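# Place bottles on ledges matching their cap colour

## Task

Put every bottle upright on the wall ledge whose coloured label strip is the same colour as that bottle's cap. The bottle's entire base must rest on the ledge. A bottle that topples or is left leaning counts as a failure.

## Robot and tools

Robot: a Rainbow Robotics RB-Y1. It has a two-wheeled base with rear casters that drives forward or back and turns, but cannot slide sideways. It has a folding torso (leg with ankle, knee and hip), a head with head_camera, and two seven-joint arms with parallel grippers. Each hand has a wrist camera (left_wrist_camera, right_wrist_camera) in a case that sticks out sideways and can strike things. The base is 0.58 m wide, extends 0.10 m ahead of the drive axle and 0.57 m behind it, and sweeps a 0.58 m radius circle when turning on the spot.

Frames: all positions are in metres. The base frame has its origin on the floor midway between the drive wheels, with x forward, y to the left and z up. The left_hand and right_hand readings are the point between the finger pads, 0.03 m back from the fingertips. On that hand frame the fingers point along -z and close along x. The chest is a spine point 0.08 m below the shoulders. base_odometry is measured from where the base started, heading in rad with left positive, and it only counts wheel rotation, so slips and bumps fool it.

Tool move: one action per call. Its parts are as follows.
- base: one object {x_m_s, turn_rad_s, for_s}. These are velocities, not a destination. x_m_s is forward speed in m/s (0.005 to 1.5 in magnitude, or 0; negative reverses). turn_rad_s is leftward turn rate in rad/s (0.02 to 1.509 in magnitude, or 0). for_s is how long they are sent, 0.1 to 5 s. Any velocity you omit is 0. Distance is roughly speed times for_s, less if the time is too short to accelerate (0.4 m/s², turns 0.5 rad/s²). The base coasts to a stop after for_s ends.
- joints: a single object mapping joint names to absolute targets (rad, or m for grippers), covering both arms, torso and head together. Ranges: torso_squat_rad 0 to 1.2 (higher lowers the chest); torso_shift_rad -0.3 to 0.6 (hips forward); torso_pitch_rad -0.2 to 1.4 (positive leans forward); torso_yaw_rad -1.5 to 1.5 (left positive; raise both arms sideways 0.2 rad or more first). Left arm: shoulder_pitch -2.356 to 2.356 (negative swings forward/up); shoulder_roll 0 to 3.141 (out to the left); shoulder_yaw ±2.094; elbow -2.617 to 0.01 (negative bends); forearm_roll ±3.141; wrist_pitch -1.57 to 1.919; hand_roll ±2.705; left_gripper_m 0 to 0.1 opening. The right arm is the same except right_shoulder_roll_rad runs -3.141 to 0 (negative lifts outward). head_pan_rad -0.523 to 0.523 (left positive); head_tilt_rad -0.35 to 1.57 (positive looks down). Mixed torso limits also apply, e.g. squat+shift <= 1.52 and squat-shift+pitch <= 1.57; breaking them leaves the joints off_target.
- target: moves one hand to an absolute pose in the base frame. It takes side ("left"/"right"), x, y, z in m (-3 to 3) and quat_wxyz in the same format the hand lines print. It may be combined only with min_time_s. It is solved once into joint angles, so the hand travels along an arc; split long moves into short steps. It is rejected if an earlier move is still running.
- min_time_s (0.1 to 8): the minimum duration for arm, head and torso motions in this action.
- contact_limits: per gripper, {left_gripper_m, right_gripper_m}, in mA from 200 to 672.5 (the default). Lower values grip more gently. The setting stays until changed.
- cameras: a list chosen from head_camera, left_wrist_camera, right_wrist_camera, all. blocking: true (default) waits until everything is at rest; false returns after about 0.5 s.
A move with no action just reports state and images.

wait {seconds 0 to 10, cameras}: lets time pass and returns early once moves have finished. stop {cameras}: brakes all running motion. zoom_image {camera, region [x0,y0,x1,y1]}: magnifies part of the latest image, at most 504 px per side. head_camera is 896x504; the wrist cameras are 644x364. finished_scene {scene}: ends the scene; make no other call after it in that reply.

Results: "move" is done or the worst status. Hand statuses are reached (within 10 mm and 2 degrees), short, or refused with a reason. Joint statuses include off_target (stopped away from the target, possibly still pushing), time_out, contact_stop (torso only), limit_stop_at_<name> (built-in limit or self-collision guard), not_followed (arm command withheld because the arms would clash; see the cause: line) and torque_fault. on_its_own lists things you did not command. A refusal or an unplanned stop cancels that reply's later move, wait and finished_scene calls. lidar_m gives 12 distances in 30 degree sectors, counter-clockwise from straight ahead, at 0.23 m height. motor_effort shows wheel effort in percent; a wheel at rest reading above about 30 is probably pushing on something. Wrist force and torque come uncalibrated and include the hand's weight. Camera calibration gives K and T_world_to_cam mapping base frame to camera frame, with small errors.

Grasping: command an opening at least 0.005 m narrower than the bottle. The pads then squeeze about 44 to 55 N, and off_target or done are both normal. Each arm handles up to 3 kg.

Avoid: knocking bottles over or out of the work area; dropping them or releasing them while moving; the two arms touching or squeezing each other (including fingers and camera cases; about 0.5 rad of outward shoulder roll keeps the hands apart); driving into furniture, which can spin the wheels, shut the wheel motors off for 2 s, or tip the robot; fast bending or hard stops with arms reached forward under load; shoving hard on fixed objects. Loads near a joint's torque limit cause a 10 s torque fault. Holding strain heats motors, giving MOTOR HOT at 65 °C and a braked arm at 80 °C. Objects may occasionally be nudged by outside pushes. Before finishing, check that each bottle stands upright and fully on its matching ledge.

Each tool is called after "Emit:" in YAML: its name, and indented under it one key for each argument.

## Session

Emit:
move:
  joints: {"head_tilt_rad": 0.1}
  cameras: ["head_camera"]

Emit:
zoom_image:
  camera: "head_camera"
  region: [300, 100, 700, 400]

Scene clock: 0.83 s.
Joint torques (N m): left_arm=[-2.49 1.28 -0.57 -1.41 -0.17 -0.64 0.2] | right_arm=[-1.28 -1.71 0.76 0.2 -0.02 -0.21 0]
External joint torques (N m): left_arm=[-0.22 0.85 -0.6 -0.01 -0.18 -0.03 0.22] | right_arm=[0.21 -0.19 0.82 0.21 -0.05 0.11 0]
Motor temperatures (°C): left_arm=[33 38 32 38 34 42 39] | right_arm=[33 35 34 34 35 33 43]
Wrist force (N): left_arm=[-0.6 1.2 -4.9] | right_arm=[2.4 -1.7 -5.2]
Wrist torque (N m): left_arm=[-0.24 0.03 -0.02] | right_arm=[0.20 0.02 -0.15]
Wrist force, peak (N): left_arm=[-0.7 1.2 -5.2] | right_arm=[2.9 -1.5 -6.1]
move: done
base_odometry: x=+0.000 y=+0.000 heading=+0.000
lidar_m: 3.84 3.64 2.00 1.80 2.19 2.21 2.00 2.01 2.46 2.45 2.15 2.96
base_status: not commanded
joint_positions: torso_squat_rad=+0.350 torso_shift_rad=+0.000 torso_pitch_rad=+0.000 torso_yaw_rad=+0.000 left_shoulder_pitch_rad=+0.030 left_shoulder_roll_rad=+0.006 left_shoulder_yaw_rad=+0.025 left_elbow_rad=-0.263 left_forearm_roll_rad=-0.030 left_wrist_pitch_rad=-0.019 left_hand_roll_rad=+0.030 left_gripper_m=+0.100 right_shoulder_pitch_rad=-0.002 right_shoulder_roll_rad=-0.038 right_shoulder_yaw_rad=+0.026 right_elbow_rad=-0.118 right_forearm_roll_rad=-0.036 right_wrist_pitch_rad=-0.015 right_hand_roll_rad=+0.033 right_gripper_m=+0.100 head_pan_rad=+0.000 head_tilt_rad=+0.100
joint_status: all done
wheel_motors_off: 0
motor_effort: left_wheel=+1(2) right_wheel=-1(2)
chest: x=-0.2280 y=-0.0002 z=+1.2475 quat_wxyz=(+1.000, +0.000, +0.000, +0.000) (m; base frame)
left_hand: x=-0.1174 y=+0.2290 z=+0.5716 quat_wxyz=(+0.992, +0.006, -0.127, +0.017) (m; base frame)
right_hand: x=-0.1661 y=-0.2472 z=+0.5655 quat_wxyz=(+0.998, -0.018, -0.067, +0.013) (m; base frame)
pictures: head_camera
camera_calibration:
head_camera: T_world_to_cam=[[-0.0331084, -0.999322, 0.0161198, -0.0257549], [-0.0634734, -0.0139937, -0.997885, 1.48992], [0.997434, -0.0340616, -0.0629671, 0.239626], [0, 0, 0, 1]] pos_world=[-0.145293, 0.00327413, 1.50228]

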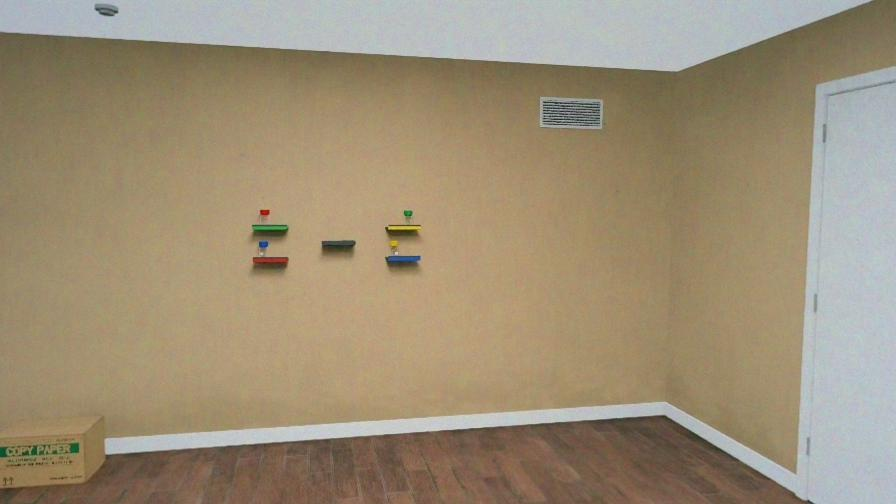

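Scaled by 1.260 from the camera's 896x504 image, which has a finer 1280x720 frame.

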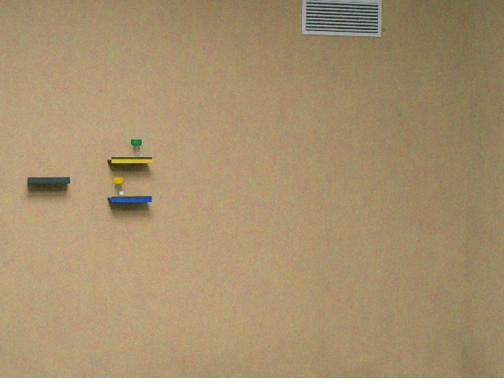

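Emit:
move:
  base: {"turn_rad_s": 0.15, "for_s": 0.3667}

Emit:
move:
  base: {"x_m_s": 0.8, "for_s": 3.2667}
  joints: {"left_shoulder_pitch_rad": -0.366, "left_shoulder_roll_rad": 0.876, "left_shoulder_yaw_rad": 0.716, "left_elbow_rad": -2.248, "left_forearm_roll_rad": 0.319, "left_wrist_pitch_rad": 1.557, "left_hand_roll_rad": -1.244, "right_shoulder_roll_rad": -0.15, "head_tilt_rad": 0.15}
  min_time_s: 3.5

Emit:
move:
  base: {"turn_rad_s": 0.22, "for_s": 0.5}
  cameras: ["head_camera"]

Emit:
zoom_image:
  camera: "head_camera"
  region: [300, 150, 804, 450]

Scene clock: 7.67 s.
Joint torques (N m): left_arm=[-2.33 1.6 -0.74 -1.43 -0.07 -0.74 0.32] | right_arm=[-0.84 -1.65 0.21 0.56 0.03 -0.18 0.12]
External joint torques (N m): left_arm=[-0.06 1.16 -0.77 -0.03 -0.08 -0.13 0.34] | right_arm=[0.65 -0.13 0.27 0.57 0 0.14 0.11]
Wrist force (N): left_arm=[-0.8 1.1 -5.0] | right_arm=[2.7 -1.7 -5.3]
Wrist torque (N m): left_arm=[-0.23 0.01 -0.05] | right_arm=[0.19 0.07 -0.17]
Wrist force, peak (N): left_arm=[-0.8 1.3 -5.4] | right_arm=[2.7 -1.1 -6.0]
move: done
base_odometry: x=+0.000 y=+0.000 heading=+0.054
lidar_m: 3.84 2.91 1.99 1.80 2.20 2.16 2.00 2.03 2.55 2.46 2.16 3.11
base_status: done (sent for 0.37 of 0.37 s)
joint_positions: torso_squat_rad=+0.350 torso_shift_rad=+0.000 torso_pitch_rad=+0.000 torso_yaw_rad=+0.000 left_shoulder_pitch_rad=+0.030 left_shoulder_roll_rad=+0.006 left_shoulder_yaw_rad=+0.025 left_elbow_rad=-0.263 left_forearm_roll_rad=-0.030 left_wrist_pitch_rad=-0.019 left_hand_roll_rad=+0.030 left_gripper_m=+0.100 right_shoulder_pitch_rad=-0.002 right_shoulder_roll_rad=-0.038 right_shoulder_yaw_rad=+0.026 right_elbow_rad=-0.118 right_forearm_roll_rad=-0.036 right_wrist_pitch_rad=-0.015 right_hand_roll_rad=+0.033 right_gripper_m=+0.100 head_pan_rad=+0.000 head_tilt_rad=+0.100
joint_status: not commanded
wheel_motors_off: 0
motor_effort: left_wheel=-4(27) right_wheel=+1(19)
chest: x=-0.2280 y=-0.0002 z=+1.2475 quat_wxyz=(+1.000, +0.000, +0.000, +0.000) (m; base frame)
left_hand: x=-0.1174 y=+0.2290 z=+0.5716 quat_wxyz=(+0.992, +0.006, -0.127, +0.017) (m; base frame)
right_hand: x=-0.1661 y=-0.2472 z=+0.5655 quat_wxyz=(+0.998, -0.018, -0.067, +0.013) (m; base frame)
pictures: none

Scene clock: 13.20 s.
Joint torques (N m): left_arm=[-11.19 16.67 4.94 -3.91 -0.71 -1.83 0.1] | right_arm=[-0.46 -6.17 0.66 0.38 0 -0.15 0.13]
External joint torques (N m): left_arm=[-0.5 1.46 0.92 -0.92 -0.06 0.1 0.08] | right_arm=[1.04 -1.38 0.91 0.36 -0.02 0.17 0.12]
Wrist force (N): left_arm=[1.0 -5.1 0.5] | right_arm=[2.4 -0.7 -5.8]
Wrist torque (N m): left_arm=[0.21 0.13 0.03] | right_arm=[0.11 0.02 -0.16]
Wrist force, peak (N): left_arm=[1.2 -5.5 0.0] | right_arm=[2.5 -0.7 -6.7]
move: done
base_odometry: x=+2.610 y=+0.143 heading=+0.055
lidar_m: 1.26 1.27 1.61 2.12 2.12 3.04 4.58 3.50 2.29 2.12 2.06 1.36
base_status: done (sent for 3.27 of 3.27 s)
joint_positions: torso_squat_rad=+0.350 torso_shift_rad=+0.000 torso_pitch_rad=+0.000 torso_yaw_rad=+0.000 left_shoulder_pitch_rad=-0.366 left_shoulder_roll_rad=+0.876 left_shoulder_yaw_rad=+0.716 left_elbow_rad=-2.248 left_forearm_roll_rad=+0.319 left_wrist_pitch_rad=+1.557 left_hand_roll_rad=-1.244 left_gripper_m=+0.100 right_shoulder_pitch_rad=-0.002 right_shoulder_roll_rad=-0.150 right_shoulder_yaw_rad=+0.026 right_elbow_rad=-0.118 right_forearm_roll_rad=-0.036 right_wrist_pitch_rad=-0.015 right_hand_roll_rad=+0.033 right_gripper_m=+0.100 head_pan_rad=+0.000 head_tilt_rad=+0.150
joint_status: all done
wheel_motors_off: 0
motor_effort: left_wheel=+1(35) right_wheel=-3(31)
chest: x=-0.2280 y=-0.0002 z=+1.2475 quat_wxyz=(+1.000, +0.000, +0.000, +0.000) (m; base frame)
left_hand: x=+0.1501 y=+0.5398 z=+1.4101 quat_wxyz=(+0.654, +0.599, -0.312, -0.341) (m; base frame)
right_hand: x=-0.1659 y=-0.3320 z=+0.5733 quat_wxyz=(+0.995, -0.074, -0.066, +0.016) (m; base frame)
pictures: none

Scene clock: 14.43 s.
Joint torques (N m): left_arm=[-11.53 16.61 4.8 -3.63 -0.82 -1.88 0.22] | right_arm=[-0.64 -5.81 0.01 0.33 -0.05 -0.17 0.01]
External joint torques (N m): left_arm=[-0.85 1.39 0.78 -0.65 -0.17 0.04 0.21] | right_arm=[0.86 -1.02 0.26 0.31 -0.07 0.15 0]
Wrist force (N): left_arm=[0.9 -5.0 0.4] | right_arm=[2.2 -0.8 -6.0]
Wrist torque (N m): left_arm=[0.18 0.10 0.03] | right_arm=[0.13 0.02 -0.17]
Wrist force, peak (N): left_arm=[1.2 -5.3 0.1] | right_arm=[2.4 -0.4 -6.7]
move: done
base_odometry: x=+2.610 y=+0.143 heading=+0.164
lidar_m: 1.26 1.31 1.75 2.11 2.32 3.04 4.58 2.49 2.21 2.12 1.81 1.31
base_status: done (sent for 0.5 of 0.5 s)
joint_positions: torso_squat_rad=+0.350 torso_shift_rad=+0.000 torso_pitch_rad=+0.000 torso_yaw_rad=+0.000 left_shoulder_pitch_rad=-0.366 left_shoulder_roll_rad=+0.876 left_shoulder_yaw_rad=+0.716 left_elbow_rad=-2.248 left_forearm_roll_rad=+0.319 left_wrist_pitch_rad=+1.557 left_hand_roll_rad=-1.244 left_gripper_m=+0.100 right_shoulder_pitch_rad=-0.002 right_shoulder_roll_rad=-0.150 right_shoulder_yaw_rad=+0.026 right_elbow_rad=-0.118 right_forearm_roll_rad=-0.036 right_wrist_pitch_rad=-0.015 right_hand_roll_rad=+0.033 right_gripper_m=+0.100 head_pan_rad=+0.000 head_tilt_rad=+0.150
joint_status: not commanded
wheel_motors_off: 0
motor_effort: left_wheel=-6(33) right_wheel=+0(23)
chest: x=-0.2280 y=-0.0003 z=+1.2475 quat_wxyz=(+1.000, +0.000, +0.000, +0.000) (m; base frame)
left_hand: x=+0.1501 y=+0.5397 z=+1.4102 quat_wxyz=(+0.654, +0.599, -0.312, -0.341) (m; base frame)
right_hand: x=-0.1660 y=-0.3321 z=+0.5733 quat_wxyz=(+0.995, -0.074, -0.066, +0.016) (m; base frame)
pictures: head_camera
camera_calibration:
head_camera: T_world_to_cam=[[-0.0322745, -0.999323, 0.0176574, -0.0278043], [-0.113253, -0.0138963, -0.993469, 1.47327], [0.993042, -0.0340635, -0.112728, 0.310784], [0, 0, 0, 1]] pos_world=[-0.142666, 0.00327391, 1.49917]

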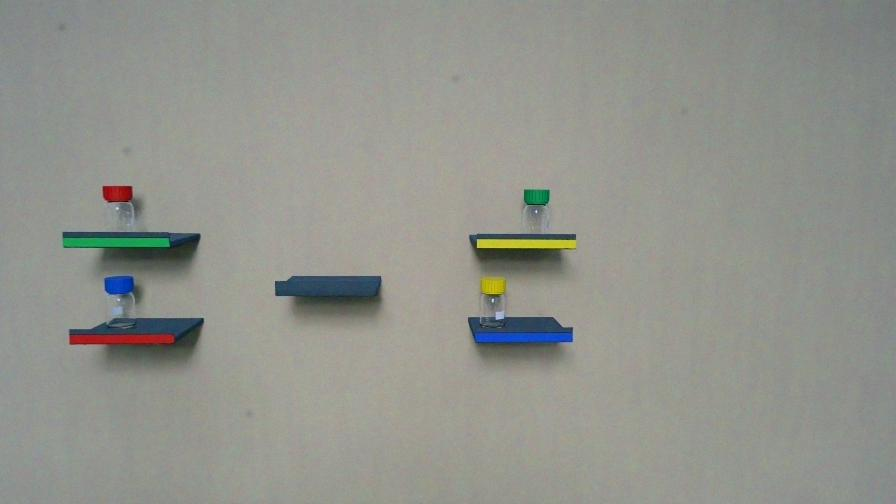

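Scaled by 1.000.

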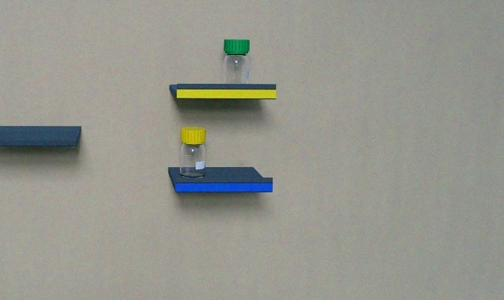

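Emit:
move:
  base: {"x_m_s": 0.4, "for_s": 2.1667}
  joints: {"left_shoulder_pitch_rad": -1.345, "left_shoulder_roll_rad": 0.335, "left_shoulder_yaw_rad": -0.46, "left_elbow_rad": -1.947, "left_forearm_roll_rad": 0.383, "left_wrist_pitch_rad": 1.381, "left_hand_roll_rad": -0.824}
  min_time_s: 1.5
  cameras: ["left_wrist_camera", "head_camera"]

Scene clock: 22.03 s.
Joint torques (N m): left_arm=[-18.97 6.27 8.4 -1.85 -1.31 -1.6 0.22] | right_arm=[-0.63 -5.37 0.87 0.8 0.05 -0.28 0.07]
External joint torques (N m): left_arm=[-0.48 1.39 -0.24 -0.08 0 -0.11 0.21] | right_arm=[0.85 -0.58 1.12 0.78 0.03 0.04 0.07]
Wrist force (N): left_arm=[0.9 -5.1 0.4] | right_arm=[1.5 0.0 -5.2]
Wrist torque (N m): left_arm=[0.19 0.12 -0.10] | right_arm=[0.03 -0.10 -0.13]
Wrist force, peak (N): left_arm=[2.1 -5.6 0.2] | right_arm=[2.8 -0.7 -6.5]
move: done
base_odometry: x=+3.465 y=+0.285 heading=+0.164
lidar_m: 0.40 0.41 0.56 1.51 2.33 3.25 5.45 2.93 2.22 1.67 0.57 0.42
base_status: done (sent for 2.17 of 2.17 s)
joint_positions: torso_squat_rad=+0.350 torso_shift_rad=+0.000 torso_pitch_rad=+0.000 torso_yaw_rad=+0.000 left_shoulder_pitch_rad=-1.345 left_shoulder_roll_rad=+0.335 left_shoulder_yaw_rad=-0.460 left_elbow_rad=-1.947 left_forearm_roll_rad=+0.383 left_wrist_pitch_rad=+1.381 left_hand_roll_rad=-0.824 left_gripper_m=+0.100 right_shoulder_pitch_rad=-0.002 right_shoulder_roll_rad=-0.150 right_shoulder_yaw_rad=+0.026 right_elbow_rad=-0.118 right_forearm_roll_rad=-0.036 right_wrist_pitch_rad=-0.015 right_hand_roll_rad=+0.033 right_gripper_m=+0.100 head_pan_rad=+0.000 head_tilt_rad=+0.150
joint_status: all done
wheel_motors_off: 0
motor_effort: left_wheel=+1(37) right_wheel=-4(25)
chest: x=-0.2280 y=-0.0002 z=+1.2475 quat_wxyz=(+1.000, +0.000, +0.000, +0.000) (m; base frame)
left_hand: x=+0.2201 y=-0.0997 z=+1.4503 quat_wxyz=(+0.340, +0.312, -0.600, -0.654) (m; base frame)
right_hand: x=-0.1660 y=-0.3321 z=+0.5733 quat_wxyz=(+0.995, -0.074, -0.066, +0.016) (m; base frame)
pictures: head_camera, left_wrist_camera
camera_calibration:
head_camera: T_world_to_cam=[[-0.0322622, -0.999322, 0.0177565, -0.027951], [-0.113257, -0.0139961, -0.993467, 1.47327], [0.993042, -0.0340625, -0.112729, 0.310785], [0, 0, 0, 1]] pos_world=[-0.142666, 0.00327414, 1.49917]
left_wrist_camera: T_world_to_cam=[[-0.602815, -0.797879, -0.00173048, 0.0545791], [-0.431473, 0.32781, -0.840459, 1.3739], [0.671152, -0.505894, -0.541872, 0.661911], [0, 0, 0, 1]] pos_world=[0.181457, -0.0719722, 1.51347]

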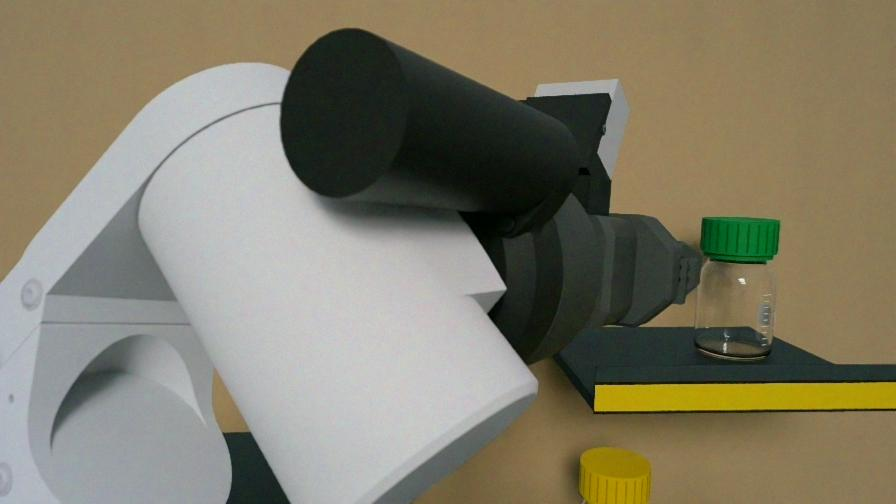

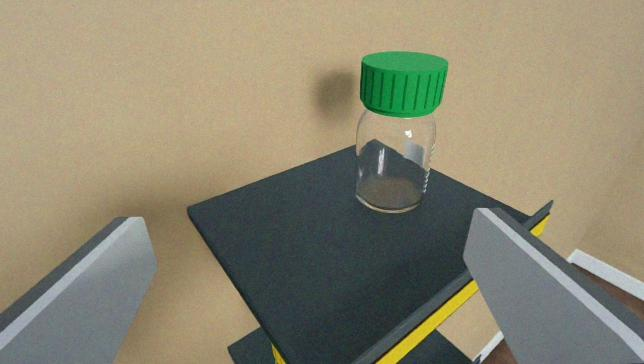

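Emit:
move:
  target: {"side": "left", "x": 0.258, "y": -0.199, "z": 1.437, "quat_wxyz": [0.34041, 0.31194, -0.59924, -0.65394]}
  min_time_s: 0.9
  cameras: ["left_wrist_camera"]

Scene clock: 25.23 s.
Joint torques (N m): left_arm=[-19.66 7.45 7.96 -2.88 -1.3 -1.35 0.5] | right_arm=[-1.21 -5.43 -0.11 0.4 -0.04 -0.21 0.09]
External joint torques (N m): left_arm=[-0.09 1.23 -0.92 0.85 -0.05 0.08 0.49] | right_arm=[0.28 -0.64 0.14 0.38 -0.06 0.11 0.08]
Wrist force (N): left_arm=[0.9 -5.0 0.2] | right_arm=[2.0 -0.9 -5.8]
Wrist torque (N m): left_arm=[0.18 0.11 -0.10] | right_arm=[0.11 -0.03 -0.13]
Wrist force, peak (N): left_arm=[-0.5 -5.6 0.6] | right_arm=[2.6 -1.2 -6.6]
move: done
base_odometry: x=+3.465 y=+0.285 heading=+0.165
lidar_m: 0.39 0.41 0.56 1.50 2.33 3.25 5.44 2.92 2.23 1.67 0.58 0.41
base_status: not commanded
joint_positions: torso_squat_rad=+0.350 torso_shift_rad=+0.000 torso_pitch_rad=+0.000 torso_yaw_rad=+0.000 left_shoulder_pitch_rad=-1.505 left_shoulder_roll_rad=+0.112 left_shoulder_yaw_rad=-0.568 left_elbow_rad=-1.491 left_forearm_roll_rad=+0.237 left_wrist_pitch_rad=+1.150 left_hand_roll_rad=-0.782 left_gripper_m=+0.100 right_shoulder_pitch_rad=-0.002 right_shoulder_roll_rad=-0.150 right_shoulder_yaw_rad=+0.026 right_elbow_rad=-0.118 right_forearm_roll_rad=-0.036 right_wrist_pitch_rad=-0.015 right_hand_roll_rad=+0.033 right_gripper_m=+0.100 head_pan_rad=+0.000 head_tilt_rad=+0.150
joint_status: all done
wheel_motors_off: 0
motor_effort: left_wheel=+2(3) right_wheel=-3(4)
chest: x=-0.2280 y=-0.0002 z=+1.2475 quat_wxyz=(+1.000, +0.000, +0.000, +0.000) (m; base frame)
left_hand: x=+0.2577 y=-0.1990 z=+1.4373 quat_wxyz=(+0.340, +0.312, -0.600, -0.654) (m; base frame)
left_hand_status: reached (checked arc, planned for 0.9 s): 0 mm and 0.0 deg off.
right_hand: x=-0.1660 y=-0.3321 z=+0.5733 quat_wxyz=(+0.995, -0.074, -0.066, +0.016) (m; base frame)
pictures: left_wrist_camera
camera_calibration:
left_wrist_camera: T_world_to_cam=[[-0.603237, -0.79756, -0.00189169, -0.00153768], [-0.431266, 0.328183, -0.84042, 1.41167], [0.670906, -0.506157, -0.541932, 0.579546], [0, 0, 0, 1]] pos_world=[0.219058, -0.171172, 1.50047]

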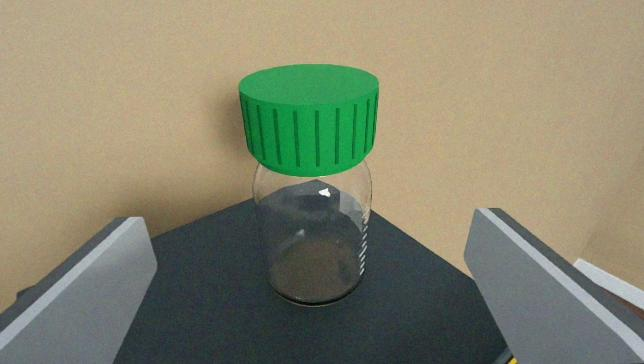

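Emit:
move:
  target: {"side": "left", "x": 0.303, "y": -0.2305, "z": 1.43, "quat_wxyz": [0.34041, 0.31194, -0.59924, -0.65394]}
  min_time_s: 0.6

Emit:
move:
  target: {"side": "left", "x": 0.3187, "y": -0.2418, "z": 1.412, "quat_wxyz": [0.34041, 0.31194, -0.59924, -0.65394]}
  min_time_s: 0.5
  cameras: ["left_wrist_camera"]

Scene clock: 28.30 s.
Joint torques (N m): left_arm=[-21.12 9.02 8.51 -4.49 -1.02 -1.37 0.25] | right_arm=[-0.5 -5.37 0.12 0.63 0.01 -0.15 0.25]
External joint torques (N m): left_arm=[-0.34 0.92 0.76 0.44 -0.01 0.12 0.24] | right_arm=[0.99 -0.58 0.37 0.61 0 0.17 0.24]
Wrist force (N): left_arm=[1.0 -5.0 0.6] | right_arm=[2.3 -0.4 -5.7]
Wrist torque (N m): left_arm=[0.18 0.12 0.03] | right_arm=[0.08 0.00 -0.15]
Wrist force, peak (N): left_arm=[0.3 -6.2 -0.3] | right_arm=[2.0 -0.5 -6.6]
move: done
base_odometry: x=+3.465 y=+0.285 heading=+0.165
lidar_m: 0.40 0.41 0.56 1.51 2.33 3.25 5.45 2.92 2.23 1.67 0.58 0.42
base_status: not commanded
joint_positions: torso_squat_rad=+0.350 torso_shift_rad=+0.000 torso_pitch_rad=+0.000 torso_yaw_rad=+0.000 left_shoulder_pitch_rad=-1.606 left_shoulder_roll_rad=+0.024 left_shoulder_yaw_rad=-0.557 left_elbow_rad=-1.129 left_forearm_roll_rad=+0.239 left_wrist_pitch_rad=+0.919 left_hand_roll_rad=-0.821 left_gripper_m=+0.100 right_shoulder_pitch_rad=-0.002 right_shoulder_roll_rad=-0.150 right_shoulder_yaw_rad=+0.026 right_elbow_rad=-0.118 right_forearm_roll_rad=-0.036 right_wrist_pitch_rad=-0.015 right_hand_roll_rad=+0.033 right_gripper_m=+0.100 head_pan_rad=+0.000 head_tilt_rad=+0.150
joint_status: all done
wheel_motors_off: 0
motor_effort: left_wheel=+4(4) right_wheel=-3(4)
chest: x=-0.2280 y=-0.0002 z=+1.2475 quat_wxyz=(+1.000, +0.000, +0.000, +0.000) (m; base frame)
left_hand: x=+0.3023 y=-0.2301 z=+1.4300 quat_wxyz=(+0.340, +0.312, -0.600, -0.654) (m; base frame)
left_hand_status: reached (checked arc, planned for 0.7 s): 1 mm and 0.1 deg off.
right_hand: x=-0.1660 y=-0.3322 z=+0.5733 quat_wxyz=(+0.995, -0.074, -0.066, +0.016) (m; base frame)
pictures: none

Scene clock: 29.23 s.
Joint torques (N m): left_arm=[-16.75 9.2 3.87 -1.69 -0.65 -0.54 0.51] | right_arm=[-0.61 -5.48 -0.01 0.38 -0.1 -0.03 -0.07]
External joint torques (N m): left_arm=[4.43 0.39 -3.53 3.26 0.29 0.9 0.5] | right_arm=[0.89 -0.69 0.24 0.37 -0.12 0.29 -0.08]
Wrist force (N): left_arm=[3.2 4.0 6.5] | right_arm=[2.2 -0.4 -5.5]
Wrist torque (N m): left_arm=[-1.07 0.42 -0.11] | right_arm=[0.06 0.03 -0.17]
Wrist force, peak (N): left_arm=[2.7 12.5 10.5] | right_arm=[1.9 -0.9 -6.4]
move: done
base_odometry: x=+3.465 y=+0.285 heading=+0.165
lidar_m: 0.39 0.42 0.57 1.51 2.33 3.25 5.44 2.93 2.22 1.67 0.58 0.42
base_status: not commanded
joint_positions: torso_squat_rad=+0.350 torso_shift_rad=+0.000 torso_pitch_rad=+0.000 torso_yaw_rad=+0.000 left_shoulder_pitch_rad=-1.640 left_shoulder_roll_rad=+0.000 left_shoulder_yaw_rad=-0.609 left_elbow_rad=-0.987 left_forearm_roll_rad=+0.242 left_wrist_pitch_rad=+0.804 left_hand_roll_rad=-0.781 left_gripper_m=+0.100 right_shoulder_pitch_rad=-0.002 right_shoulder_roll_rad=-0.150 right_shoulder_yaw_rad=+0.026 right_elbow_rad=-0.118 right_forearm_roll_rad=-0.036 right_wrist_pitch_rad=-0.015 right_hand_roll_rad=+0.033 right_gripper_m=+0.100 head_pan_rad=+0.000 head_tilt_rad=+0.150
joint_status: all done
wheel_motors_off: 0
motor_effort: left_wheel=+4(5) right_wheel=-2(4)
chest: x=-0.2283 y=-0.0002 z=+1.2475 quat_wxyz=(+1.000, +0.000, +0.000, +0.000) (m; base frame)
left_hand: x=+0.3179 y=-0.2419 z=+1.4136 quat_wxyz=(+0.340, +0.312, -0.600, -0.653) (m; base frame)
left_hand_status: reached (checked arc, planned for 0.5 s): 2 mm and 0.2 deg off.
right_hand: x=-0.1660 y=-0.3322 z=+0.5734 quat_wxyz=(+0.995, -0.074, -0.066, +0.016) (m; base frame)
pictures: left_wrist_camera
camera_calibration:
left_wrist_camera: T_world_to_cam=[[-0.603861, -0.797086, -0.00246638, 0.00152246], [-0.429385, 0.327899, -0.841493, 1.43263], [0.671551, -0.507085, -0.540262, 0.501827], [0, 0, 0, 1]] pos_world=[0.279067, -0.214076, 1.47667]

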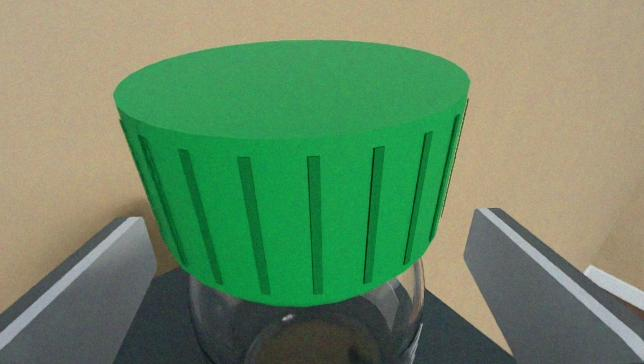

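Emit:
move:
  target: {"side": "left", "x": 0.3175, "y": -0.241, "z": 1.4215, "quat_wxyz": [0.34041, 0.31194, -0.59924, -0.65394]}
  min_time_s: 0.4

Emit:
move:
  joints: {"left_gripper_m": 0.045}
  cameras: ["left_wrist_camera"]

Scene clock: 31.00 s.
Joint torques (N m): left_arm=[-22.31 10.73 8.6 -4.05 -0.92 -1.38 0.07] | right_arm=[-0.71 -5.35 0.31 0.46 -0.17 -0.19 -0.07]
External joint torques (N m): left_arm=[-1.16 1.6 1.25 0.81 0.01 0.07 0.06] | right_arm=[0.79 -0.56 0.57 0.45 -0.19 0.13 -0.07]
Wrist force (N): left_arm=[1.2 -4.8 0.6] | right_arm=[2.0 -0.8 -5.4]
Wrist torque (N m): left_arm=[0.15 0.13 0.02] | right_arm=[0.14 -0.01 -0.15]
Wrist force, peak (N): left_arm=[4.4 3.9 6.1] | right_arm=[2.4 -0.4 -6.2]
move: done
base_odometry: x=+3.465 y=+0.285 heading=+0.165
lidar_m: 0.40 0.41 0.57 1.51 2.33 3.25 5.44 2.93 2.22 1.67 0.57 0.42
base_status: not commanded
joint_positions: torso_squat_rad=+0.350 torso_shift_rad=+0.000 torso_pitch_rad=+0.000 torso_yaw_rad=+0.000 left_shoulder_pitch_rad=-1.661 left_shoulder_roll_rad=+0.005 left_shoulder_yaw_rad=-0.600 left_elbow_rad=-0.977 left_forearm_roll_rad=+0.262 left_wrist_pitch_rad=+0.812 left_hand_roll_rad=-0.792 left_gripper_m=+0.100 right_shoulder_pitch_rad=-0.002 right_shoulder_roll_rad=-0.150 right_shoulder_yaw_rad=+0.026 right_elbow_rad=-0.118 right_forearm_roll_rad=-0.036 right_wrist_pitch_rad=-0.015 right_hand_roll_rad=+0.033 right_gripper_m=+0.100 head_pan_rad=+0.000 head_tilt_rad=+0.150
joint_status: all done
wheel_motors_off: 0
motor_effort: left_wheel=+4(5) right_wheel=-2(4)
chest: x=-0.2281 y=-0.0002 z=+1.2475 quat_wxyz=(+1.000, +0.000, +0.000, +0.000) (m; base frame)
left_hand: x=+0.3173 y=-0.2412 z=+1.4215 quat_wxyz=(+0.340, +0.312, -0.600, -0.654) (m; base frame)
left_hand_status: reached (checked arc, planned for 0.4 s): 0 mm and 0.1 deg off.
right_hand: x=-0.1660 y=-0.3322 z=+0.5733 quat_wxyz=(+0.995, -0.074, -0.066, +0.016) (m; base frame)
pictures: none

Scene clock: 32.13 s.
Joint torques (N m): left_arm=[-22.11 10.54 8.2 -4.08 -0.87 -1.24 -0.02] | right_arm=[-0.15 -5.12 0.68 0.31 -0.15 -0.27 0.05]
External joint torques (N m): left_arm=[-0.95 1.42 0.85 0.77 0.06 0.21 -0.03] | right_arm=[1.35 -0.33 0.93 0.29 -0.17 0.05 0.05]
Wrist force (N): left_arm=[1.4 -4.6 1.3] | right_arm=[2.0 -0.7 -6.2]
Wrist torque (N m): left_arm=[0.18 0.13 0.05] | right_arm=[0.11 0.01 -0.18]
Wrist force, peak (N): left_arm=[1.2 -5.4 0.3] | right_arm=[2.3 -0.4 -6.1]
move: off_target
base_odometry: x=+3.465 y=+0.285 heading=+0.165
lidar_m: 0.40 0.42 0.56 1.50 2.32 3.24 5.44 2.92 2.23 1.67 0.57 0.42
base_status: not commanded
joint_positions: torso_squat_rad=+0.350 torso_shift_rad=+0.000 torso_pitch_rad=+0.000 torso_yaw_rad=+0.000 left_shoulder_pitch_rad=-1.661 left_shoulder_roll_rad=+0.005 left_shoulder_yaw_rad=-0.600 left_elbow_rad=-0.977 left_forearm_roll_rad=+0.262 left_wrist_pitch_rad=+0.812 left_hand_roll_rad=-0.792 left_gripper_m=+0.055 right_shoulder_pitch_rad=-0.002 right_shoulder_roll_rad=-0.150 right_shoulder_yaw_rad=+0.026 right_elbow_rad=-0.118 right_forearm_roll_rad=-0.036 right_wrist_pitch_rad=-0.015 right_hand_roll_rad=+0.033 right_gripper_m=+0.100 head_pan_rad=+0.000 head_tilt_rad=+0.150
joint_status: left_gripper_m off_target (ended at +0.055, target +0.045)
wheel_motors_off: 0
motor_effort: left_wheel=+4(5) right_wheel=-2(4)
chest: x=-0.2281 y=-0.0002 z=+1.2475 quat_wxyz=(+1.000, +0.000, +0.000, +0.000) (m; base frame)
left_hand: x=+0.3173 y=-0.2412 z=+1.4215 quat_wxyz=(+0.340, +0.312, -0.600, -0.654) (m; base frame)
right_hand: x=-0.1660 y=-0.3322 z=+0.5733 quat_wxyz=(+0.995, -0.074, -0.066, +0.016) (m; base frame)
pictures: left_wrist_camera
camera_calibration:
left_wrist_camera: T_world_to_cam=[[-0.603297, -0.797514, -0.0020095, 0.000930127], [-0.431125, 0.328251, -0.840466, 1.43799], [0.670943, -0.506184, -0.541861, 0.509515], [0, 0, 0, 1]] pos_world=[0.278658, -0.213372, 1.48467]

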